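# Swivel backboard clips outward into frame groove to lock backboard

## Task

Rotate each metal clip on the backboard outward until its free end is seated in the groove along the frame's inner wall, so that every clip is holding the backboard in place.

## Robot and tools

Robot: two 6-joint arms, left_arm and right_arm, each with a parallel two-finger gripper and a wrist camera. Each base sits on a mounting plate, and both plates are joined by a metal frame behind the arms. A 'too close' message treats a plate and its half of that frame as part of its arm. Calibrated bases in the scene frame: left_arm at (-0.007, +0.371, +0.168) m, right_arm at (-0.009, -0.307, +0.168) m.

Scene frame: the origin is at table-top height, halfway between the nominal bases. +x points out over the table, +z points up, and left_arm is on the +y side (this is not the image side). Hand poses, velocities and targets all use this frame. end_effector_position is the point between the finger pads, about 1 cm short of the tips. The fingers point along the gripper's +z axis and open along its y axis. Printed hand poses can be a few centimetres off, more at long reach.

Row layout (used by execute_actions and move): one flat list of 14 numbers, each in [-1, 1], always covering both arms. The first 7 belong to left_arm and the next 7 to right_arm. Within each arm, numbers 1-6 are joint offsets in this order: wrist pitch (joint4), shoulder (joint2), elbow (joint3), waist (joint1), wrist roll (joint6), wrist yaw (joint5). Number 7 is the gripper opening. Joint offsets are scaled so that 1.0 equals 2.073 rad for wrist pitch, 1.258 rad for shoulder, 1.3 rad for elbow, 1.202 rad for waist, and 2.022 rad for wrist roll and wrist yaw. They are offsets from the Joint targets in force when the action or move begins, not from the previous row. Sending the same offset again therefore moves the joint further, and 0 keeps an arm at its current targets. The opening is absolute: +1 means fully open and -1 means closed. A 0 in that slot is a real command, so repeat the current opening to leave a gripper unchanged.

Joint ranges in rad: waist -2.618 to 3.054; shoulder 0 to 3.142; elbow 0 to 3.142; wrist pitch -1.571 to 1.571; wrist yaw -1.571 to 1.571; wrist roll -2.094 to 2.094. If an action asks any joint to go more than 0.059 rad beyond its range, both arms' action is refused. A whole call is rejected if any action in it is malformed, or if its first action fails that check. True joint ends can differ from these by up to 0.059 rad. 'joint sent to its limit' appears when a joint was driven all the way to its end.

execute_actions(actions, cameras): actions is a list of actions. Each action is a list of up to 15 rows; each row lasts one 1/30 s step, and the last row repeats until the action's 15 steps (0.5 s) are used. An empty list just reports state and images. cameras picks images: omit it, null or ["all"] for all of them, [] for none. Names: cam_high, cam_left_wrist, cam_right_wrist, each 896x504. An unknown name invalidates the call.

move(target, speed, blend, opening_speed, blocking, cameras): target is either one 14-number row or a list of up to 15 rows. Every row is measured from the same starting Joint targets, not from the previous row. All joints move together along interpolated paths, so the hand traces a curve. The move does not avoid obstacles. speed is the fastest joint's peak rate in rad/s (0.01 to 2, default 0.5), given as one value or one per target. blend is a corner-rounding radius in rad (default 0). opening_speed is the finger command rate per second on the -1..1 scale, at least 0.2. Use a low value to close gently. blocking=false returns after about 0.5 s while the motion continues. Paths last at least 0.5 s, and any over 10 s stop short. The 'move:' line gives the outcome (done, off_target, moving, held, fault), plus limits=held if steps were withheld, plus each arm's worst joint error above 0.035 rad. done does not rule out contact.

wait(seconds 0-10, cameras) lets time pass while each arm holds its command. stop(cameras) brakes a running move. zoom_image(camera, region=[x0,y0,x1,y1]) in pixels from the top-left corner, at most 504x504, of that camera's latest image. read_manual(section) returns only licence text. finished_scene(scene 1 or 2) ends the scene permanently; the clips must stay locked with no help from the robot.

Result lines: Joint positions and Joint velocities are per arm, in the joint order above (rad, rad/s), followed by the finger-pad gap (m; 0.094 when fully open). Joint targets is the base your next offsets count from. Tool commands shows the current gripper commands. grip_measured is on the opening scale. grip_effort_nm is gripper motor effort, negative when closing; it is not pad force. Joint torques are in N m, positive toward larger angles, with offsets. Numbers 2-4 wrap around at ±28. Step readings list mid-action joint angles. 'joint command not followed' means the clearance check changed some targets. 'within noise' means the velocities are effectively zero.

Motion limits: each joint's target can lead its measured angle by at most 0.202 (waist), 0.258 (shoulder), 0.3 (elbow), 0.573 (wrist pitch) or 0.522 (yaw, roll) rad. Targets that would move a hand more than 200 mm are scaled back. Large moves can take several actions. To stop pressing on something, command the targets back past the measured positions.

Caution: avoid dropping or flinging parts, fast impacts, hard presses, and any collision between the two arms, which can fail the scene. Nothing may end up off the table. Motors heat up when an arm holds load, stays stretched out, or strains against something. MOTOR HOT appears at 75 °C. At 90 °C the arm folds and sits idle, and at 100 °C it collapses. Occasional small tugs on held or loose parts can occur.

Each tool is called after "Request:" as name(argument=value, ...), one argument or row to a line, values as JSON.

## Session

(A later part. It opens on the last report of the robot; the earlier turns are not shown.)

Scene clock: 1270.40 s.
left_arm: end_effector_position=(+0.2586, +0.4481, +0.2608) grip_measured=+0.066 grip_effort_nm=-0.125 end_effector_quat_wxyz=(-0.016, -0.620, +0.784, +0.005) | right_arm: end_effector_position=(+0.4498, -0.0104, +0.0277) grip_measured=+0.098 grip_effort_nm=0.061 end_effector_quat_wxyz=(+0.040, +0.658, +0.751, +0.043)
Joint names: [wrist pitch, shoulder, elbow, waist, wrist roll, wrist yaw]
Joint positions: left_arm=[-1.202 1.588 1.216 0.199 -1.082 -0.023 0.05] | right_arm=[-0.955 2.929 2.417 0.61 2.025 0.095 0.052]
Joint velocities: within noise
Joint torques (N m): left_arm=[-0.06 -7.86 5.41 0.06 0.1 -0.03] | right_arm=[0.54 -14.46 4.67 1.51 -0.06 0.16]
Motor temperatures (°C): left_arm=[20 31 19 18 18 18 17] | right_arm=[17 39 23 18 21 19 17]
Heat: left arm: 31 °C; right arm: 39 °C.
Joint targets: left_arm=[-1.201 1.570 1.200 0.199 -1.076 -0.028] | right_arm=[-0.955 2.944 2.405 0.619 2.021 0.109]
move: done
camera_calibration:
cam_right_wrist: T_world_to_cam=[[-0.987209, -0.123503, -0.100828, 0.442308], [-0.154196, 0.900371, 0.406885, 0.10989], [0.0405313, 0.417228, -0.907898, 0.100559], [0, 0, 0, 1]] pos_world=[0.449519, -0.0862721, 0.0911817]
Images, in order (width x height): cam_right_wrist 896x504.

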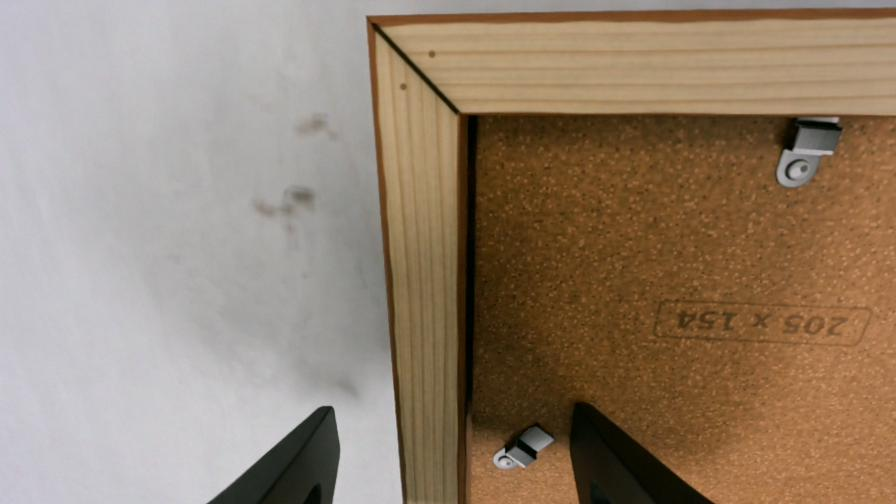

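Request:
move(
  target=[
    [0,0,0,0,0,0,0.064,0.002,0.006,0,0,0,0.0,-0.3],
  ],
  cameras=["cam_right_wrist"],
  opening_speed=0.5,
)

Request:
move(
  target=[
    [0,0,0,0,0,0,0.064,0,0,0,0,0,0.0,-0.42],
  ],
  cameras=["cam_right_wrist"],
  opening_speed=0.4,
)

Request:
zoom_image(
  camera="cam_right_wrist",
  region=[380, 370, 620, 504],
)

Scene clock: 1278.33 s.
left_arm: end_effector_position=(+0.2586, +0.4481, +0.2608) grip_measured=+0.066 grip_effort_nm=-0.120 end_effector_quat_wxyz=(-0.016, -0.620, +0.784, +0.005) | right_arm: end_effector_position=(+0.4471, -0.0106, +0.0268) grip_measured=-0.298 grip_effort_nm=-0.159 end_effector_quat_wxyz=(+0.039, +0.657, +0.752, +0.038)
Joint names: [wrist pitch, shoulder, elbow, waist, wrist roll, wrist yaw]
Joint positions: left_arm=[-1.202 1.588 1.216 0.199 -1.082 -0.023 0.05] | right_arm=[-0.963 2.93 2.417 0.613 2.025 0.095 0.033]
Joint velocities: within noise
Joint torques (N m): left_arm=[-0.08 -7.75 5.52 -0.05 0.1 -0.05] | right_arm=[0.66 -13.86 4.63 1.35 -0.06 0.16]
Motor temperatures (°C): left_arm=[20 31 19 18 18 18 17] | right_arm=[17 37 23 18 21 19 17]
Heat: left arm: 31 °C; right arm: 37 °C.
Joint targets: left_arm=[-1.201 1.570 1.200 0.199 -1.076 -0.028] | right_arm=[-0.950 2.951 2.405 0.619 2.021 0.109]
move: done
camera_calibration:
cam_right_wrist: T_world_to_cam=[[-0.98763, -0.126648, -0.0924465, 0.439492], [-0.153433, 0.902102, 0.403324, 0.109856], [0.032316, 0.412519, -0.910375, 0.103599], [0, 0, 0, 1]] pos_world=[0.447564, -0.0861767, 0.0906359]
Images, in order (width x height): cam_right_wrist 896x504.

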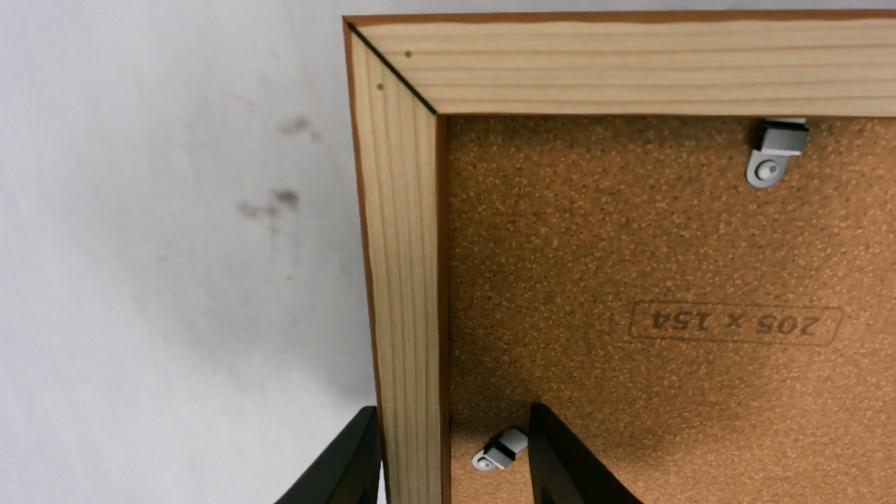

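Scene clock: 1278.87 s.
left_arm: end_effector_position=(+0.2586, +0.4481, +0.2608) grip_measured=+0.066 grip_effort_nm=-0.120 end_effector_quat_wxyz=(-0.016, -0.620, +0.784, +0.005) | right_arm: end_effector_position=(+0.4487, -0.0095, +0.0270) grip_measured=-0.418 grip_effort_nm=-0.154 end_effector_quat_wxyz=(+0.040, +0.656, +0.752, +0.042)
Joint names: [wrist pitch, shoulder, elbow, waist, wrist roll, wrist yaw]
Joint positions: left_arm=[-1.202 1.588 1.216 0.199 -1.082 -0.023 0.05] | right_arm=[-0.956 2.93 2.417 0.613 2.024 0.096 0.027]
Joint velocities: within noise
Joint torques (N m): left_arm=[-0.03 -7.92 5.5 -0.03 0.08 -0.04] | right_arm=[0.59 -13.85 4.68 1.29 -0.06 0.15]
Motor temperatures (°C): left_arm=[20 31 19 18 18 18 17] | right_arm=[17 37 23 18 21 19 17]
Heat: left arm: 31 °C; right arm: 37 °C.
Joint targets: left_arm=[-1.201 1.570 1.200 0.199 -1.076 -0.028] | right_arm=[-0.951 2.951 2.405 0.620 2.021 0.109]
move: done
camera_calibration:
cam_right_wrist: T_world_to_cam=[[-0.986934, -0.126677, -0.0995676, 0.441037], [-0.156506, 0.900581, 0.405536, 0.11031], [0.0382967, 0.41582, -0.90864, 0.100573], [0, 0, 0, 1]] pos_world=[0.448688, -0.0852947, 0.0905631]
Images, in order (width x height): cam_right_wrist 896x504.

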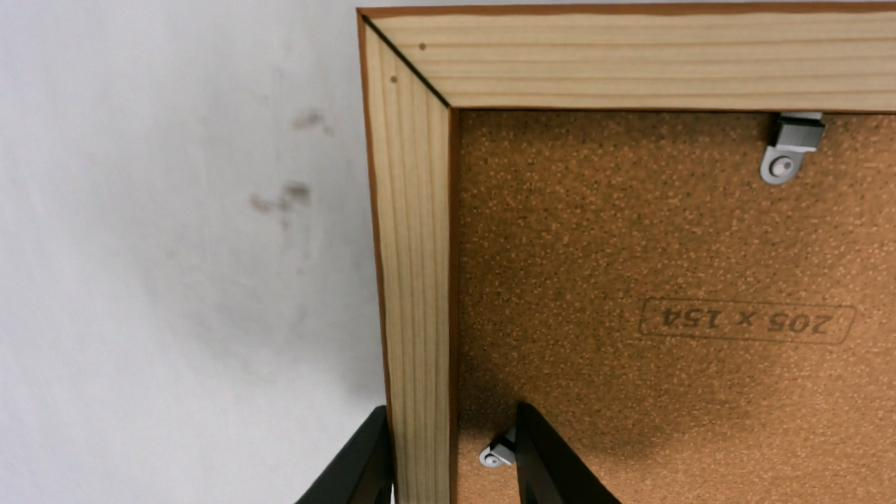

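Scaled by 2.100.

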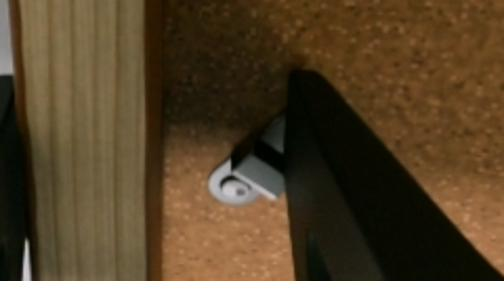

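Request:
execute_actions(
  actions=[],
  cameras=["cam_right_wrist"],
)

Request:
zoom_image(
  camera="cam_right_wrist",
  region=[340, 360, 640, 504],
)

Scene clock: 1300.17 s.
left_arm: end_effector_position=(+0.2586, +0.4481, +0.2608) grip_measured=+0.066 grip_effort_nm=-0.125 end_effector_quat_wxyz=(-0.016, -0.620, +0.784, +0.005) | right_arm: end_effector_position=(+0.4487, -0.0095, +0.0270) grip_measured=-0.418 grip_effort_nm=-0.149 end_effector_quat_wxyz=(+0.040, +0.656, +0.752, +0.042)
Joint names: [wrist pitch, shoulder, elbow, waist, wrist roll, wrist yaw]
Joint positions: left_arm=[-1.202 1.588 1.216 0.199 -1.082 -0.023 0.05] | right_arm=[-0.956 2.93 2.417 0.613 2.024 0.096 0.027]
Joint velocities: within noise
Joint torques (N m): left_arm=[-0.06 -7.72 5.61 -0.16 0.13 -0.01] | right_arm=[0.6 -13.82 4.66 1.26 -0.06 0.16]
Motor temperatures (°C): left_arm=[20 31 19 18 18 18 17] | right_arm=[17 35 23 18 21 19 17]
Heat: left arm: 31 °C; right arm: 35 °C.
Joint targets: left_arm=[-1.201 1.570 1.200 0.199 -1.076 -0.028] | right_arm=[-0.951 2.951 2.405 0.620 2.021 0.109]
Tool commands: left_gripper/opening=+0.064 right_gripper/opening=-0.42
camera_calibration:
cam_right_wrist: T_world_to_cam=[[-0.986934, -0.126677, -0.0995676, 0.441037], [-0.156506, 0.900581, 0.405536, 0.11031], [0.0382967, 0.41582, -0.90864, 0.100573], [0, 0, 0, 1]] pos_world=[0.448688, -0.0852947, 0.0905631]
Images, in order (width x height): cam_right_wrist 896x504.

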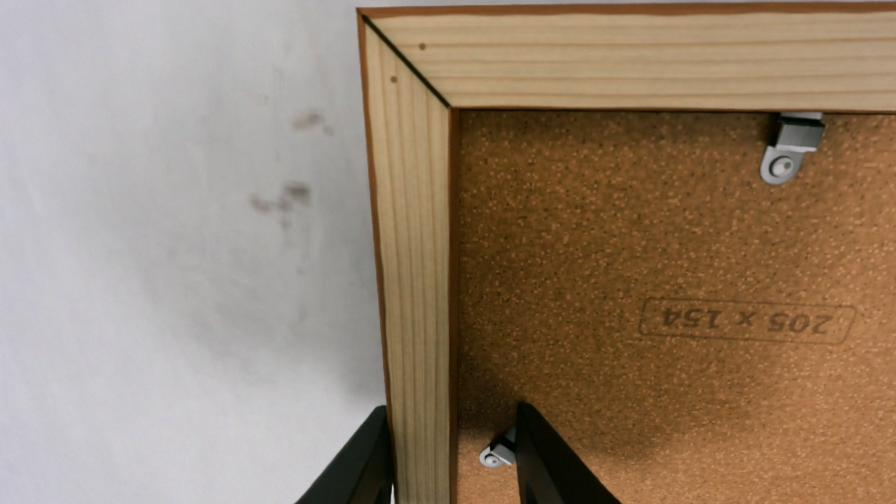

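Scaled by 1.680.

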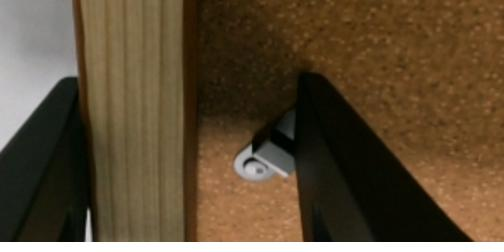

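Request:
move(
  target=[0,0,0,0,0,0,0.064,0,0,0,0,0,0,-0.50],
  opening_speed=0.4,
  cameras=["cam_right_wrist"],
)

Request:
zoom_image(
  camera="cam_right_wrist",
  region=[340, 360, 640, 504],
)

Scene clock: 1308.23 s.
left_arm: end_effector_position=(+0.2586, +0.4481, +0.2608) grip_measured=+0.066 grip_effort_nm=-0.120 end_effector_quat_wxyz=(-0.016, -0.620, +0.784, +0.005) | right_arm: end_effector_position=(+0.4494, -0.0103, +0.0270) grip_measured=-0.497 grip_effort_nm=-0.222 end_effector_quat_wxyz=(+0.043, +0.655, +0.753, +0.041)
Joint names: [wrist pitch, shoulder, elbow, waist, wrist roll, wrist yaw]
Joint positions: left_arm=[-1.202 1.588 1.216 0.199 -1.082 -0.023 0.05] | right_arm=[-0.955 2.93 2.417 0.613 2.02 0.102 0.024]
Joint velocities: within noise
Joint torques (N m): left_arm=[-0.04 -7.86 5.6 -0.01 0.09 -0.02] | right_arm=[0.58 -13.89 4.66 1.31 -0.03 0.09]
Motor temperatures (°C): left_arm=[20 31 19 18 18 18 17] | right_arm=[17 35 23 18 21 19 17]
Heat: left arm: 31 °C; right arm: 35 °C.
Joint targets: left_arm=[-1.201 1.570 1.200 0.199 -1.076 -0.028] | right_arm=[-0.951 2.951 2.405 0.620 2.021 0.109]
move: done
camera_calibration:
cam_right_wrist: T_world_to_cam=[[-0.986072, -0.130661, -0.10291, 0.441353], [-0.161307, 0.902078, 0.400293, 0.113431], [0.0405306, 0.411318, -0.91059, 0.0999539], [0, 0, 0, 1]] pos_world=[0.449451, -0.085769, 0.0910312]
Images, in order (width x height): cam_right_wrist 896x504.

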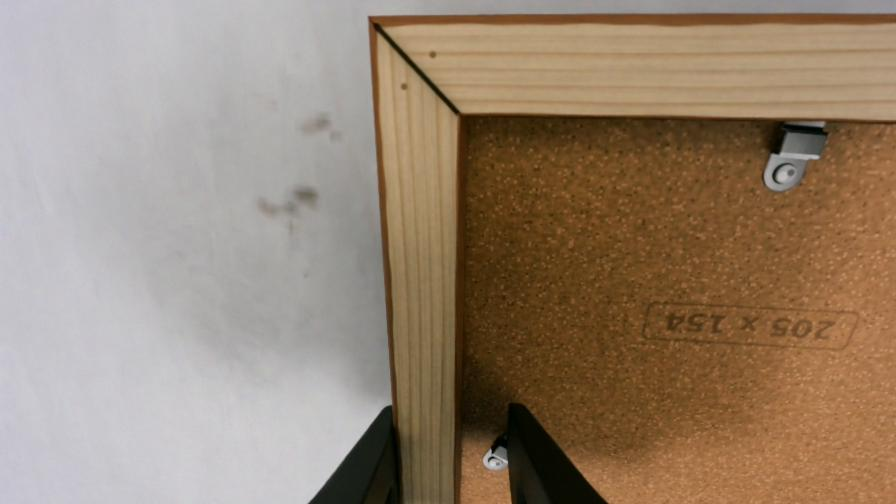

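Scaled by 1.680.

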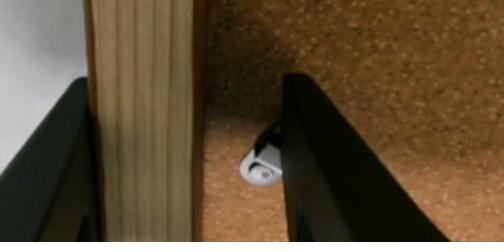

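Request:
move(
  target=[0,0,0,0,0,0,0.064,0,0,0,0,0,0,-0.54],
  opening_speed=0.4,
  cameras=["cam_right_wrist"],
)

Request:
zoom_image(
  camera="cam_right_wrist",
  region=[340, 360, 640, 504],
)

Scene clock: 1311.30 s.
left_arm: end_effector_position=(+0.2586, +0.4481, +0.2608) grip_measured=+0.066 grip_effort_nm=-0.125 end_effector_quat_wxyz=(-0.016, -0.620, +0.784, +0.005) | right_arm: end_effector_position=(+0.4499, -0.0106, +0.0271) grip_measured=-0.537 grip_effort_nm=-0.208 end_effector_quat_wxyz=(+0.044, +0.655, +0.753, +0.042)
Joint names: [wrist pitch, shoulder, elbow, waist, wrist roll, wrist yaw]
Joint positions: left_arm=[-1.202 1.588 1.216 0.199 -1.082 -0.023 0.05] | right_arm=[-0.954 2.93 2.417 0.613 2.02 0.104 0.022]
Joint velocities: within noise
Joint torques (N m): left_arm=[-0.06 -7.84 5.52 -0.12 0.05 -0.04] | right_arm=[0.59 -13.83 4.64 1.32 -0.01 0.08]
Motor temperatures (°C): left_arm=[20 31 19 18 18 18 17] | right_arm=[17 35 23 18 21 19 17]
Heat: left arm: 31 °C; right arm: 35 °C.
Joint targets: left_arm=[-1.201 1.570 1.200 0.199 -1.076 -0.028] | right_arm=[-0.951 2.951 2.405 0.620 2.021 0.109]
move: done
camera_calibration:
cam_right_wrist: T_world_to_cam=[[-0.985861, -0.130507, -0.105101, 0.441783], [-0.161988, 0.902754, 0.398491, 0.114065], [0.0428741, 0.409882, -0.91113, 0.0990304], [0, 0, 0, 1]] pos_world=[0.449768, -0.0859075, 0.0912075]
Images, in order (width x height): cam_right_wrist 896x504.

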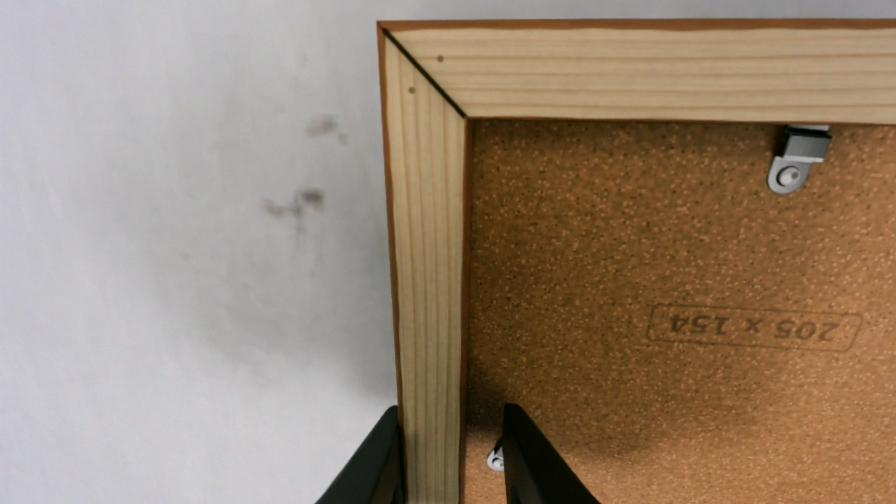

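Scaled by 1.680.

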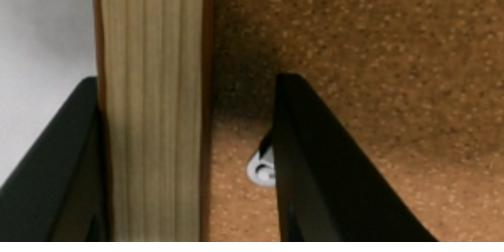

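Request:
move(
  target=[0,0,0,0,0,0,0.064,0,0,0,0,0,0,-0.58],
  opening_speed=0.4,
  cameras=["cam_right_wrist"],
)

Request:
zoom_image(
  camera="cam_right_wrist",
  region=[340, 360, 640, 504],
)

Scene clock: 1314.93 s.
left_arm: end_effector_position=(+0.2586, +0.4481, +0.2608) grip_measured=+0.066 grip_effort_nm=-0.125 end_effector_quat_wxyz=(-0.016, -0.620, +0.784, +0.005) | right_arm: end_effector_position=(+0.4508, -0.0105, +0.0272) grip_measured=-0.577 grip_effort_nm=-0.203 end_effector_quat_wxyz=(+0.046, +0.655, +0.753, +0.043)
Joint names: [wrist pitch, shoulder, elbow, waist, wrist roll, wrist yaw]
Joint positions: left_arm=[-1.202 1.588 1.216 0.199 -1.082 -0.023 0.05] | right_arm=[-0.951 2.93 2.417 0.613 2.02 0.107 0.02]
Joint velocities: within noise
Joint torques (N m): left_arm=[-0.06 -7.86 5.45 0.03 0.06 -0.06] | right_arm=[0.54 -13.83 4.66 1.33 -0.03 0.06]
Motor temperatures (°C): left_arm=[20 31 19 18 18 18 17] | right_arm=[17 35 23 18 21 19 17]
Heat: left arm: 31 °C; right arm: 35 °C.
Joint targets: left_arm=[-1.201 1.570 1.200 0.199 -1.076 -0.028] | right_arm=[-0.951 2.951 2.405 0.620 2.021 0.109]
move: done
camera_calibration:
cam_right_wrist: T_world_to_cam=[[-0.985485, -0.130164, -0.108984, 0.442611], [-0.163219, 0.903015, 0.397396, 0.114731], [0.046688, 0.409416, -0.911153, 0.0973592], [0, 0, 0, 1]] pos_world=[0.450367, -0.0858524, 0.0913531]
Images, in order (width x height): cam_right_wrist 896x504.

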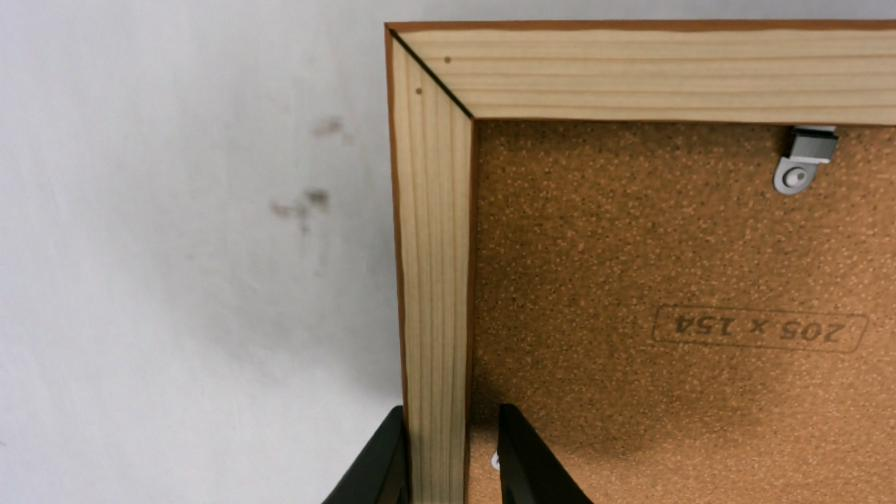

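Scaled by 1.680.

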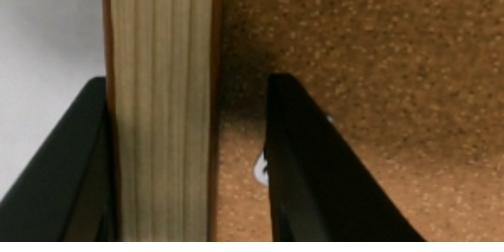

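Request:
move(
  target=[0,0,0,0,0,0,0.064,0,0,0,0,0,0,-0.36],
  opening_speed=0.6,
  cameras=["cam_right_wrist"],
)

Request:
zoom_image(
  camera="cam_right_wrist",
  region=[340, 360, 640, 504],
)

Scene clock: 1320.63 s.
left_arm: end_effector_position=(+0.2586, +0.4481, +0.2608) grip_measured=+0.066 grip_effort_nm=-0.125 end_effector_quat_wxyz=(-0.016, -0.620, +0.784, +0.005) | right_arm: end_effector_position=(+0.4542, -0.0102, +0.0277) grip_measured=-0.362 grip_effort_nm=0.076 end_effector_quat_wxyz=(+0.052, +0.655, +0.752, +0.047)
Joint names: [wrist pitch, shoulder, elbow, waist, wrist roll, wrist yaw]
Joint positions: left_arm=[-1.202 1.588 1.216 0.199 -1.082 -0.023 0.05] | right_arm=[-0.938 2.93 2.417 0.613 2.02 0.116 0.03]
Joint velocities: within noise
Joint torques (N m): left_arm=[-0.06 -7.87 5.45 -0.09 0.06 -0.04] | right_arm=[0.45 -13.9 4.66 1.31 -0.02 -0.05]
Motor temperatures (°C): left_arm=[20 30 19 18 18 18 17] | right_arm=[17 35 23 18 21 19 17]
Heat: left arm: 30 °C; right arm: 35 °C.
Joint targets: left_arm=[-1.201 1.570 1.200 0.199 -1.076 -0.028] | right_arm=[-0.951 2.951 2.405 0.620 2.021 0.109]
move: done
camera_calibration:
cam_right_wrist: T_world_to_cam=[[-0.983916, -0.128751, -0.123828, 0.445754], [-0.167851, 0.903545, 0.394249, 0.117015], [0.0611246, 0.408693, -0.910623, 0.0909056], [0, 0, 0, 1]] pos_world=[0.452669, -0.0854898, 0.0918445]
Images, in order (width x height): cam_right_wrist 896x504.

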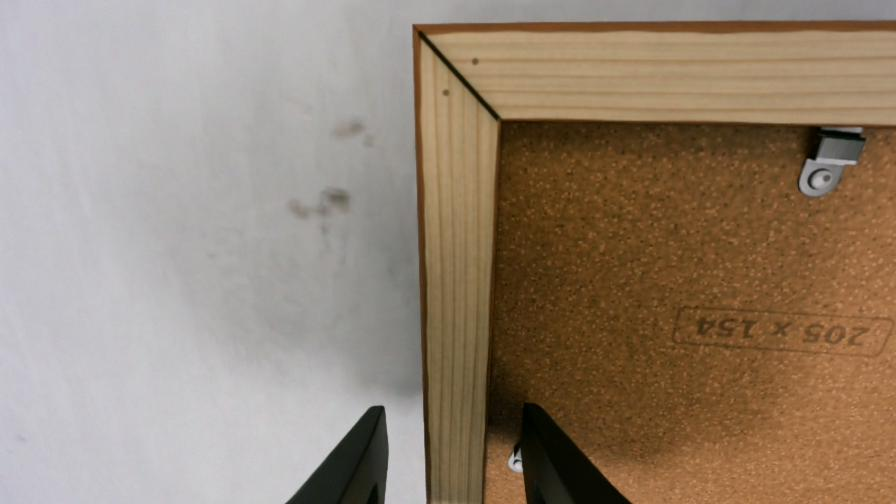

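Scaled by 1.680.

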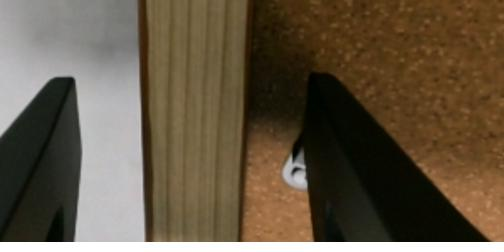

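Request:
move(
  target=[0,0,0,0,0,0,0.064,-0.05,-0.085,0,0,0,0,-0.36],
  speed=0.4,
  cameras=["cam_right_wrist"],
)

Request:
zoom_image(
  camera="cam_right_wrist",
  region=[340, 360, 640, 504],
)

Scene clock: 1325.90 s.
left_arm: end_effector_position=(+0.2586, +0.4481, +0.2608) grip_measured=+0.066 grip_effort_nm=-0.134 end_effector_quat_wxyz=(-0.016, -0.620, +0.784, +0.005) | right_arm: end_effector_position=(+0.4445, -0.0172, +0.0519) grip_measured=-0.362 grip_effort_nm=0.061 end_effector_quat_wxyz=(+0.044, +0.655, +0.754, +0.025)
Joint names: [wrist pitch, shoulder, elbow, waist, wrist roll, wrist yaw]
Joint positions: left_arm=[-1.202 1.588 1.216 0.199 -1.082 -0.023 0.05] | right_arm=[-1.038 2.88 2.417 0.613 2.02 0.113 0.03]
Joint velocities: within noise
Joint torques (N m): left_arm=[-0.06 -7.88 5.6 -0.06 0.07 -0.04] | right_arm=[0.32 -19.06 4.68 1.28 -0.03 -0.02]
Motor temperatures (°C): left_arm=[20 30 19 18 18 18 17] | right_arm=[17 35 23 18 21 19 17]
Heat: left arm: 30 °C; right arm: 35 °C.
Joint targets: left_arm=[-1.201 1.570 1.200 0.199 -1.076 -0.028] | right_arm=[-1.054 2.844 2.405 0.620 2.021 0.109]
move: done
camera_calibration:
cam_right_wrist: T_world_to_cam=[[-0.987931, -0.133073, -0.0792646, 0.437742], [-0.153333, 0.912637, 0.378923, 0.106654], [0.0219151, 0.386504, -0.922027, 0.134064], [0, 0, 0, 1]] pos_world=[0.445875, -0.0909012, 0.117894]
Images, in order (width x height): cam_right_wrist 896x504.

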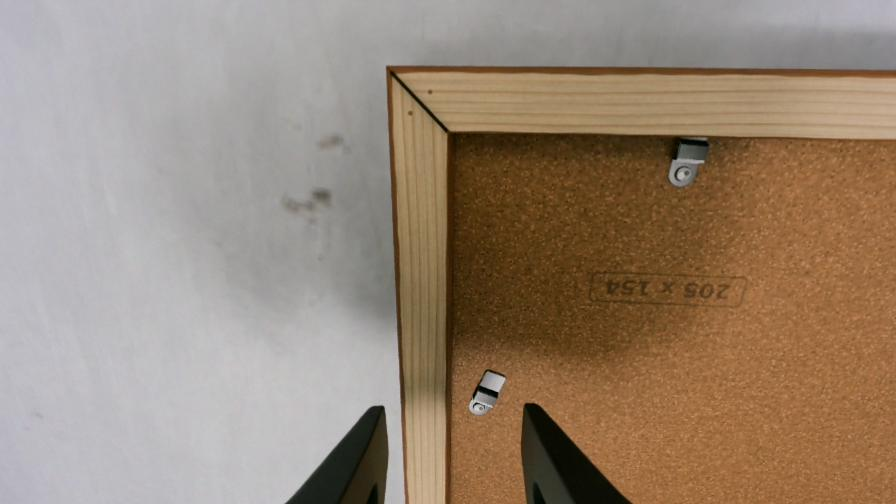

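Scaled by 1.680.

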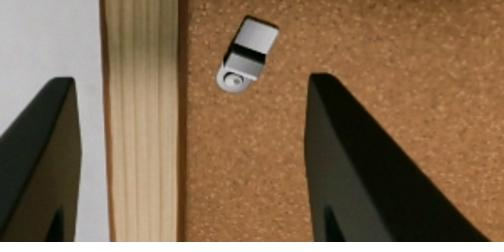

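Request:
move(
  target=[
    [0,0,0,0,0,0,0.064,0.03,0.04,0,0,0,0.0045,0.0],
    [0,0,0,0,0,0,0.064,0.0569,0.085,0,0,0,0.0045,0.0],
  ],
  speed=0.3,
  cameras=["cam_right_wrist"],
)

Request:
zoom_image(
  camera="cam_right_wrist",
  region=[340, 360, 640, 504],
)

Scene clock: 1356.07 s.
left_arm: end_effector_position=(+0.2586, +0.4481, +0.2608) grip_measured=+0.066 grip_effort_nm=-0.120 end_effector_quat_wxyz=(-0.016, -0.620, +0.784, +0.005) | right_arm: end_effector_position=(+0.4546, -0.0090, +0.0275) grip_measured=-0.002 grip_effort_nm=0.061 end_effector_quat_wxyz=(+0.051, +0.655, +0.752, +0.050)
Joint names: [wrist pitch, shoulder, elbow, waist, wrist roll, wrist yaw]
Joint positions: left_arm=[-1.202 1.588 1.216 0.199 -1.082 -0.023 0.05] | right_arm=[-0.934 2.931 2.417 0.613 2.021 0.112 0.047]
Joint velocities: within noise
Joint torques (N m): left_arm=[-0.04 -7.88 5.53 0.05 0.08 -0.02] | right_arm=[0.54 -13.91 4.7 1.33 -0.02 0.09]
Motor temperatures (°C): left_arm=[20 30 19 18 18 18 17] | right_arm=[17 38 23 18 21 19 17]
Heat: left arm: 30 °C; right arm: 38 °C.
Joint targets: left_arm=[-1.201 1.570 1.200 0.199 -1.076 -0.028] | right_arm=[-0.936 2.951 2.405 0.620 2.021 0.118]
move: done
camera_calibration:
cam_right_wrist: T_world_to_cam=[[-0.983826, -0.127602, -0.125712, 0.446345], [-0.167929, 0.901266, 0.399399, 0.115924], [0.0623359, 0.41405, -0.908117, 0.0897062], [0, 0, 0, 1]] pos_world=[0.453001, -0.0846666, 0.0912748]
Images, in order (width x height): cam_right_wrist 896x504.

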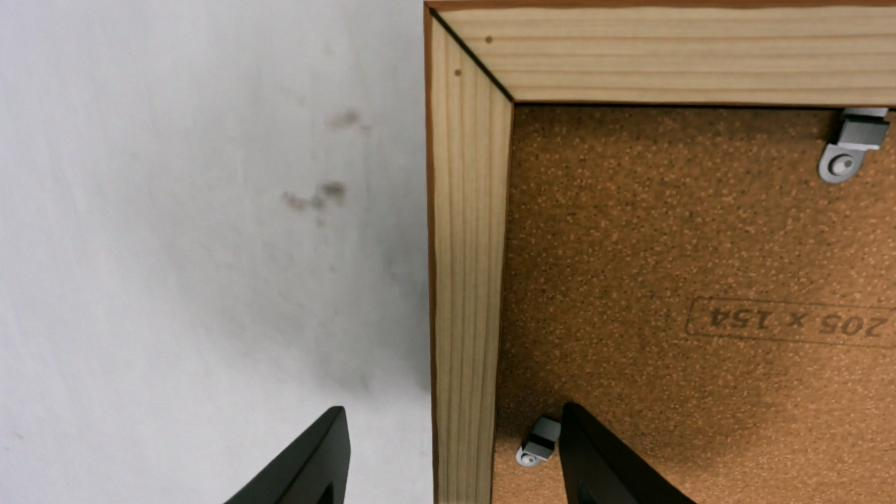

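Scaled by 1.680.

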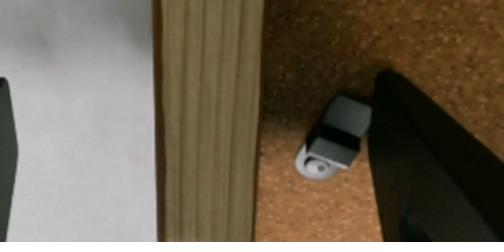

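Request:
move(
  target=[0,0,0,0,0,0,0.064,0,0,0,0,0,0,-0.38],
  opening_speed=0.4,
  cameras=["cam_right_wrist"],
)

Request:
zoom_image(
  camera="cam_right_wrist",
  region=[340, 360, 640, 504],
)

Scene clock: 1363.20 s.
left_arm: end_effector_position=(+0.2586, +0.4481, +0.2608) grip_measured=+0.066 grip_effort_nm=-0.120 end_effector_quat_wxyz=(-0.016, -0.620, +0.784, +0.005) | right_arm: end_effector_position=(+0.4486, -0.0102, +0.0269) grip_measured=-0.378 grip_effort_nm=-0.173 end_effector_quat_wxyz=(+0.045, +0.654, +0.754, +0.040)
Joint names: [wrist pitch, shoulder, elbow, waist, wrist roll, wrist yaw]
Joint positions: left_arm=[-1.202 1.588 1.216 0.199 -1.082 -0.023 0.05] | right_arm=[-0.957 2.931 2.417 0.616 2.021 0.107 0.029]
Joint velocities: within noise
Joint torques (N m): left_arm=[-0.06 -7.84 5.46 -0.09 0.11 -0.01] | right_arm=[0.76 -13.94 4.64 1.07 -0.04 0.13]
Motor temperatures (°C): left_arm=[20 30 19 18 18 18 17] | right_arm=[17 37 23 18 21 19 17]
Heat: left arm: 30 °C; right arm: 37 °C.
Joint targets: left_arm=[-1.201 1.570 1.200 0.199 -1.076 -0.028] | right_arm=[-0.936 2.951 2.405 0.620 2.021 0.118]
move: done
camera_calibration:
cam_right_wrist: T_world_to_cam=[[-0.985789, -0.13271, -0.102991, 0.440406], [-0.16298, 0.904127, 0.394959, 0.114203], [0.0407018, 0.406132, -0.912908, 0.0997621], [0, 0, 0, 1]] pos_world=[0.4487, -0.0853241, 0.091326]
Images, in order (width x height): cam_right_wrist 896x504.

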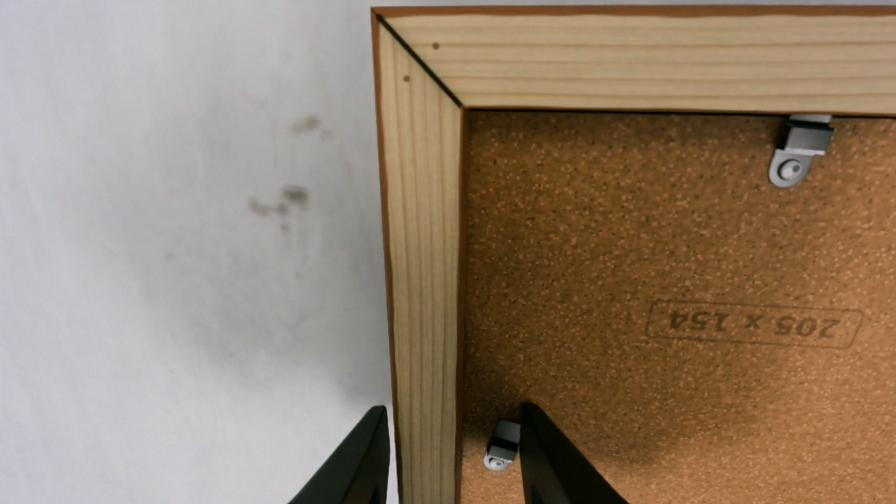

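Scaled by 1.680.

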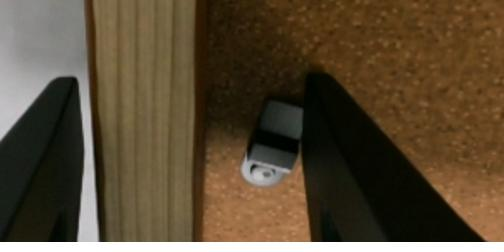

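Request:
move(
  target=[0,0,0,0,0,0,0.064,0,0,0,0,0,0,-0.48],
  opening_speed=0.4,
  cameras=["cam_right_wrist"],
)

Request:
zoom_image(
  camera="cam_right_wrist",
  region=[340, 360, 640, 504],
)

Request:
move(
  target=[0,0,0,0,0,0,0.064,0,0,0,0,0,0,-0.56],
  opening_speed=0.4,
  cameras=["cam_right_wrist"],
)

Request:
zoom_image(
  camera="cam_right_wrist",
  region=[340, 360, 640, 504],
)

Scene clock: 1370.63 s.
left_arm: end_effector_position=(+0.2586, +0.4481, +0.2608) grip_measured=+0.066 grip_effort_nm=-0.129 end_effector_quat_wxyz=(-0.016, -0.620, +0.784, +0.005) | right_arm: end_effector_position=(+0.4491, -0.0100, +0.0270) grip_measured=-0.477 grip_effort_nm=-0.208 end_effector_quat_wxyz=(+0.046, +0.654, +0.754, +0.041)
Joint names: [wrist pitch, shoulder, elbow, waist, wrist roll, wrist yaw]
Joint positions: left_arm=[-1.202 1.588 1.216 0.199 -1.082 -0.023 0.05] | right_arm=[-0.955 2.931 2.417 0.616 2.021 0.107 0.025]
Joint velocities: within noise
Joint torques (N m): left_arm=[-0.08 -7.86 5.6 -0.06 0.08 -0.03] | right_arm=[0.74 -13.91 4.67 1.05 -0.03 0.13]
Motor temperatures (°C): left_arm=[20 30 19 18 18 18 17] | right_arm=[17 37 23 18 21 19 17]
Heat: left arm: 30 °C; right arm: 37 °C.
Joint targets: left_arm=[-1.201 1.570 1.200 0.199 -1.076 -0.028] | right_arm=[-0.936 2.951 2.405 0.620 2.021 0.118]
move: done
camera_calibration:
cam_right_wrist: T_world_to_cam=[[-0.985588, -0.132481, -0.105192, 0.440915], [-0.163693, 0.903763, 0.395497, 0.114328], [0.0426728, 0.407016, -0.912424, 0.0988027], [0, 0, 0, 1]] pos_world=[0.449059, -0.0851273, 0.0913141]
Images, in order (width x height): cam_right_wrist 896x504.

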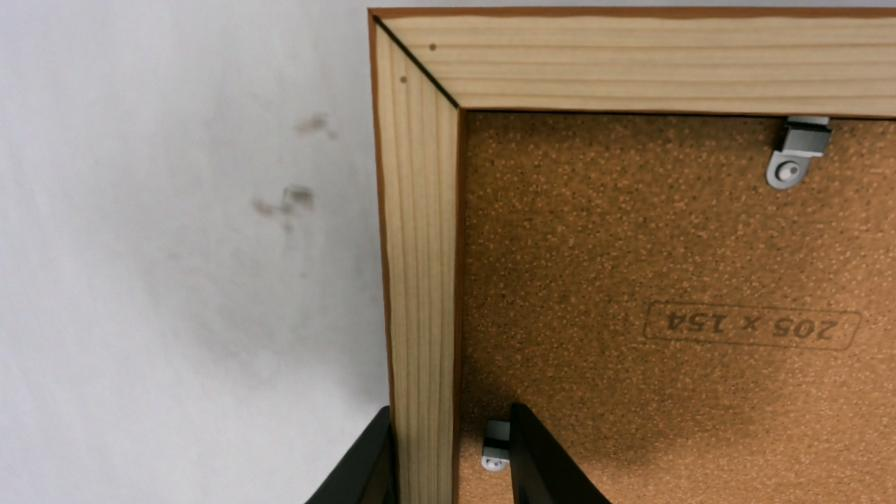

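Scaled by 1.680.

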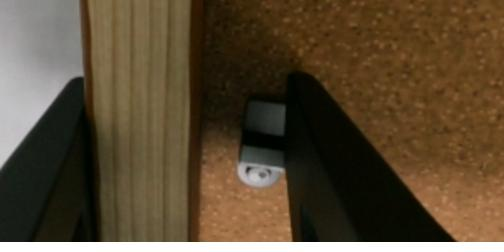

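Scene clock: 1371.13 s.
left_arm: end_effector_position=(+0.2586, +0.4481, +0.2608) grip_measured=+0.066 grip_effort_nm=-0.125 end_effector_quat_wxyz=(-0.016, -0.620, +0.784, +0.005) | right_arm: end_effector_position=(+0.4509, -0.0098, +0.0270) grip_measured=-0.557 grip_effort_nm=-0.217 end_effector_quat_wxyz=(+0.049, +0.654, +0.753, +0.043)
Joint names: [wrist pitch, shoulder, elbow, waist, wrist roll, wrist yaw]
Joint positions: left_arm=[-1.202 1.588 1.216 0.199 -1.082 -0.023 0.05] | right_arm=[-0.948 2.931 2.417 0.616 2.021 0.112 0.021]
Joint velocities: within noise
Joint torques (N m): left_arm=[-0.06 -7.84 5.59 -0.05 0.1 -0.05] | right_arm=[0.67 -13.97 4.66 1.03 -0.04 0.08]
Motor temperatures (°C): left_arm=[20 30 19 18 18 18 17] | right_arm=[17 37 23 18 21 19 17]
Heat: left arm: 30 °C; right arm: 37 °C.
Joint targets: left_arm=[-1.201 1.570 1.200 0.199 -1.076 -0.028] | right_arm=[-0.936 2.951 2.405 0.620 2.021 0.118]
move: done
camera_calibration:
cam_right_wrist: T_world_to_cam=[[-0.984824, -0.131764, -0.112962, 0.44256], [-0.166143, 0.903932, 0.394086, 0.11555], [0.0501835, 0.406873, -0.912105, 0.0952715], [0, 0, 0, 1]] pos_world=[0.45026, -0.0848992, 0.0913534]
Images, in order (width x height): cam_right_wrist 896x504.

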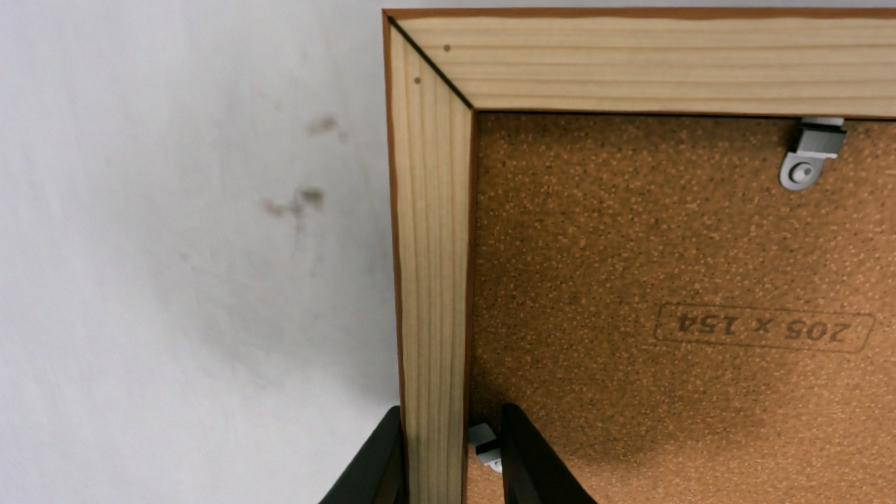

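Scaled by 1.680.

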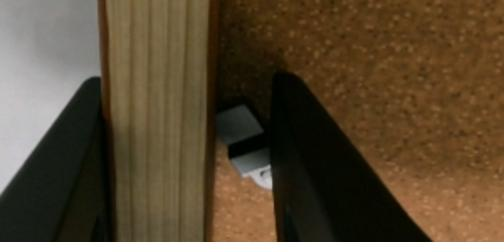

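Excellent, −60°. Continue.

Request:
move(
  target=[0,0,0,0,0,0,0.064,0,0,0,0,0,0,-0.61],
  opening_speed=0.4,
  cameras=["cam_right_wrist"],
)

Request:
zoom_image(
  camera="cam_right_wrist",
  region=[340, 360, 640, 504],
)

Request:
move(
  target=[0,0,0,0,0,0,0.064,0,0,0,0,0,0,-0.65],
  opening_speed=0.4,
  cameras=["cam_right_wrist"],
)

Request:
zoom_image(
  camera="cam_right_wrist",
  region=[340, 360, 640, 504],
)

Scene clock: 1375.87 s.
left_arm: end_effector_position=(+0.2586, +0.4481, +0.2608) grip_measured=+0.066 grip_effort_nm=-0.129 end_effector_quat_wxyz=(-0.016, -0.620, +0.784, +0.005) | right_arm: end_effector_position=(+0.4518, -0.0094, +0.0271) grip_measured=-0.607 grip_effort_nm=-0.212 end_effector_quat_wxyz=(+0.050, +0.654, +0.753, +0.045)
Joint names: [wrist pitch, shoulder, elbow, waist, wrist roll, wrist yaw]
Joint positions: left_arm=[-1.202 1.588 1.216 0.199 -1.082 -0.023 0.05] | right_arm=[-0.944 2.931 2.417 0.616 2.021 0.113 0.018]
Joint velocities: within noise
Joint torques (N m): left_arm=[-0.05 -7.92 5.53 -0.16 0.07 -0.03] | right_arm=[0.65 -13.98 4.64 1.05 -0.04 0.08]
Motor temperatures (°C): left_arm=[20 30 19 18 18 18 17] | right_arm=[17 37 23 18 21 19 17]
Heat: left arm: 30 °C; right arm: 37 °C.
Joint targets: left_arm=[-1.201 1.570 1.200 0.199 -1.076 -0.028] | right_arm=[-0.936 2.951 2.405 0.620 2.021 0.118]
move: done
camera_calibration:
cam_right_wrist: T_world_to_cam=[[-0.984391, -0.131311, -0.117186, 0.443504], [-0.167495, 0.903421, 0.394686, 0.11588], [0.0540417, 0.408153, -0.911313, 0.0934212], [0, 0, 0, 1]] pos_world=[0.450942, -0.0845818, 0.0913722]
Images, in order (width x height): cam_right_wrist 896x504.

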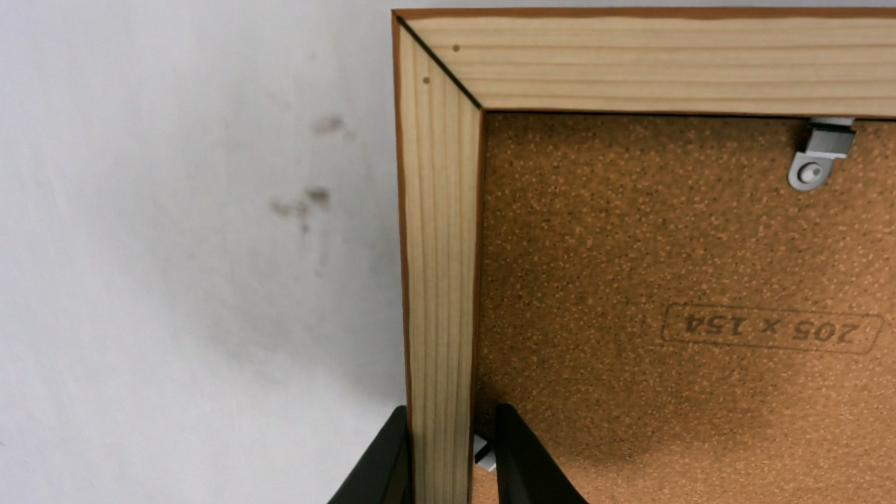

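Scaled by 1.680.

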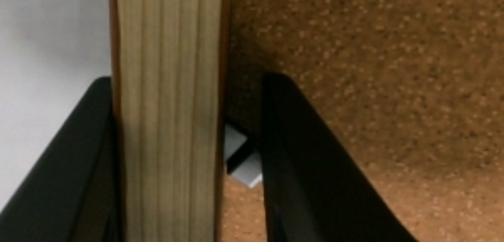

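Scene clock: 1376.37 s.
left_arm: end_effector_position=(+0.2586, +0.4481, +0.2608) grip_measured=+0.066 grip_effort_nm=-0.120 end_effector_quat_wxyz=(-0.016, -0.620, +0.784, +0.005) | right_arm: end_effector_position=(+0.4526, -0.0094, +0.0272) grip_measured=-0.647 grip_effort_nm=-0.203 end_effector_quat_wxyz=(+0.051, +0.654, +0.753, +0.046)
Joint names: [wrist pitch, shoulder, elbow, waist, wrist roll, wrist yaw]
Joint positions: left_arm=[-1.202 1.588 1.216 0.199 -1.082 -0.023 0.05] | right_arm=[-0.941 2.931 2.417 0.616 2.021 0.116 0.017]
Joint velocities: within noise
Joint torques (N m): left_arm=[-0.07 -7.91 5.53 -0.14 0.06 -0.04] | right_arm=[0.61 -13.96 4.66 1.07 -0.05 0.06]
Motor temperatures (°C): left_arm=[20 30 19 18 18 18 17] | right_arm=[17 37 23 18 21 19 17]
Heat: left arm: 30 °C; right arm: 37 °C.
Joint targets: left_arm=[-1.201 1.570 1.200 0.199 -1.076 -0.028] | right_arm=[-0.936 2.951 2.405 0.620 2.021 0.118]
move: done
camera_calibration:
cam_right_wrist: T_world_to_cam=[[-0.984042, -0.13103, -0.120388, 0.444155], [-0.168467, 0.903845, 0.393297, 0.116518], [0.0572783, 0.407302, -0.911496, 0.0920371], [0, 0, 0, 1]] pos_world=[0.451424, -0.0846035, 0.0915361]
Images, in order (width x height): cam_right_wrist 896x504.

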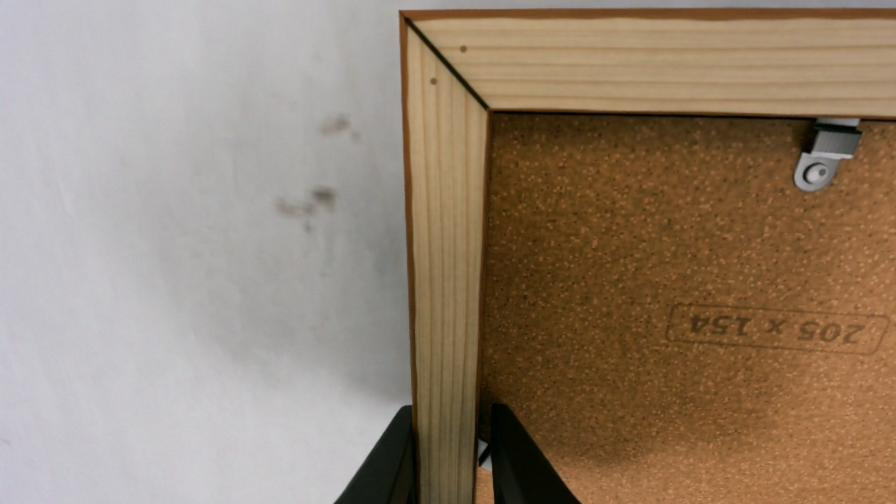

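Scaled by 1.680.

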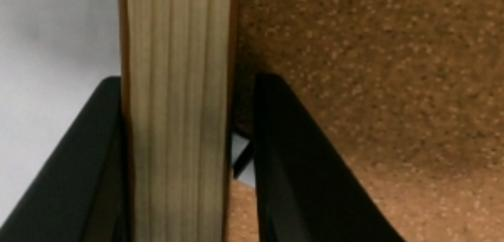

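Request:
move(
  target=[0,0,0,0,0,0,0.064,0,0,0,0,0,0,-0.685],
  opening_speed=0.4,
  cameras=["cam_right_wrist"],
)

Request:
zoom_image(
  camera="cam_right_wrist",
  region=[400, 390, 560, 504],
)

Scene clock: 1381.33 s.
left_arm: end_effector_position=(+0.2586, +0.4481, +0.2608) grip_measured=+0.066 grip_effort_nm=-0.125 end_effector_quat_wxyz=(-0.016, -0.620, +0.784, +0.005) | right_arm: end_effector_position=(+0.4535, -0.0093, +0.0273) grip_measured=-0.682 grip_effort_nm=-0.173 end_effector_quat_wxyz=(+0.053, +0.654, +0.753, +0.047)
Joint names: [wrist pitch, shoulder, elbow, waist, wrist roll, wrist yaw]
Joint positions: left_arm=[-1.202 1.588 1.216 0.199 -1.082 -0.023 0.05] | right_arm=[-0.938 2.931 2.417 0.616 2.021 0.118 0.015]
Joint velocities: within noise
Joint torques (N m): left_arm=[-0.09 -7.97 5.55 -0.13 0.1 -0.02] | right_arm=[0.59 -13.97 4.7 1.09 -0.04 0.04]
Motor temperatures (°C): left_arm=[20 30 19 18 18 18 17] | right_arm=[17 38 23 18 21 19 17]
Heat: left arm: 30 °C; right arm: 38 °C.
Joint targets: left_arm=[-1.201 1.570 1.200 0.199 -1.076 -0.028] | right_arm=[-0.936 2.951 2.405 0.620 2.021 0.118]
move: done
camera_calibration:
cam_right_wrist: T_world_to_cam=[[-0.983612, -0.130631, -0.124266, 0.444982], [-0.169673, 0.903763, 0.392967, 0.117002], [0.0609735, 0.407612, -0.911117, 0.0903392], [0, 0, 0, 1]] pos_world=[0.452033, -0.0844367, 0.0916279]
Images, in order (width x height): cam_right_wrist 896x504.

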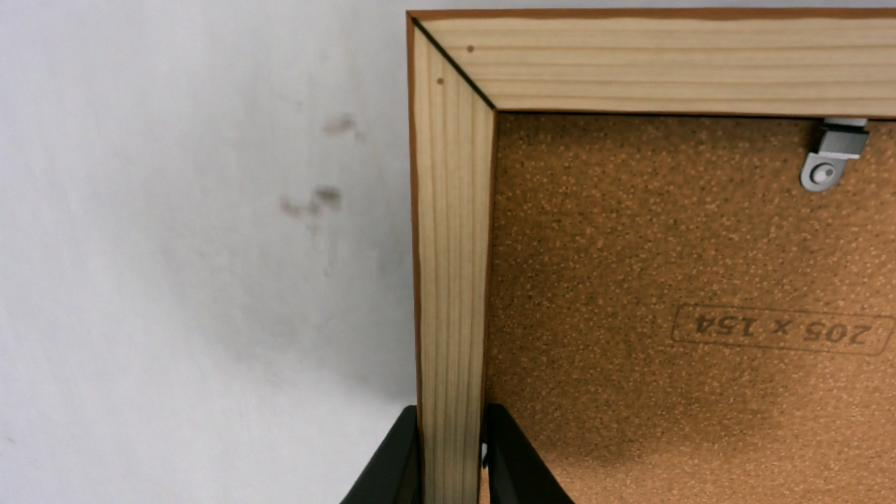

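Scaled by 3.150.

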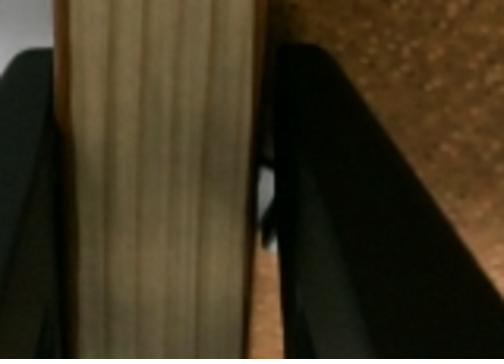

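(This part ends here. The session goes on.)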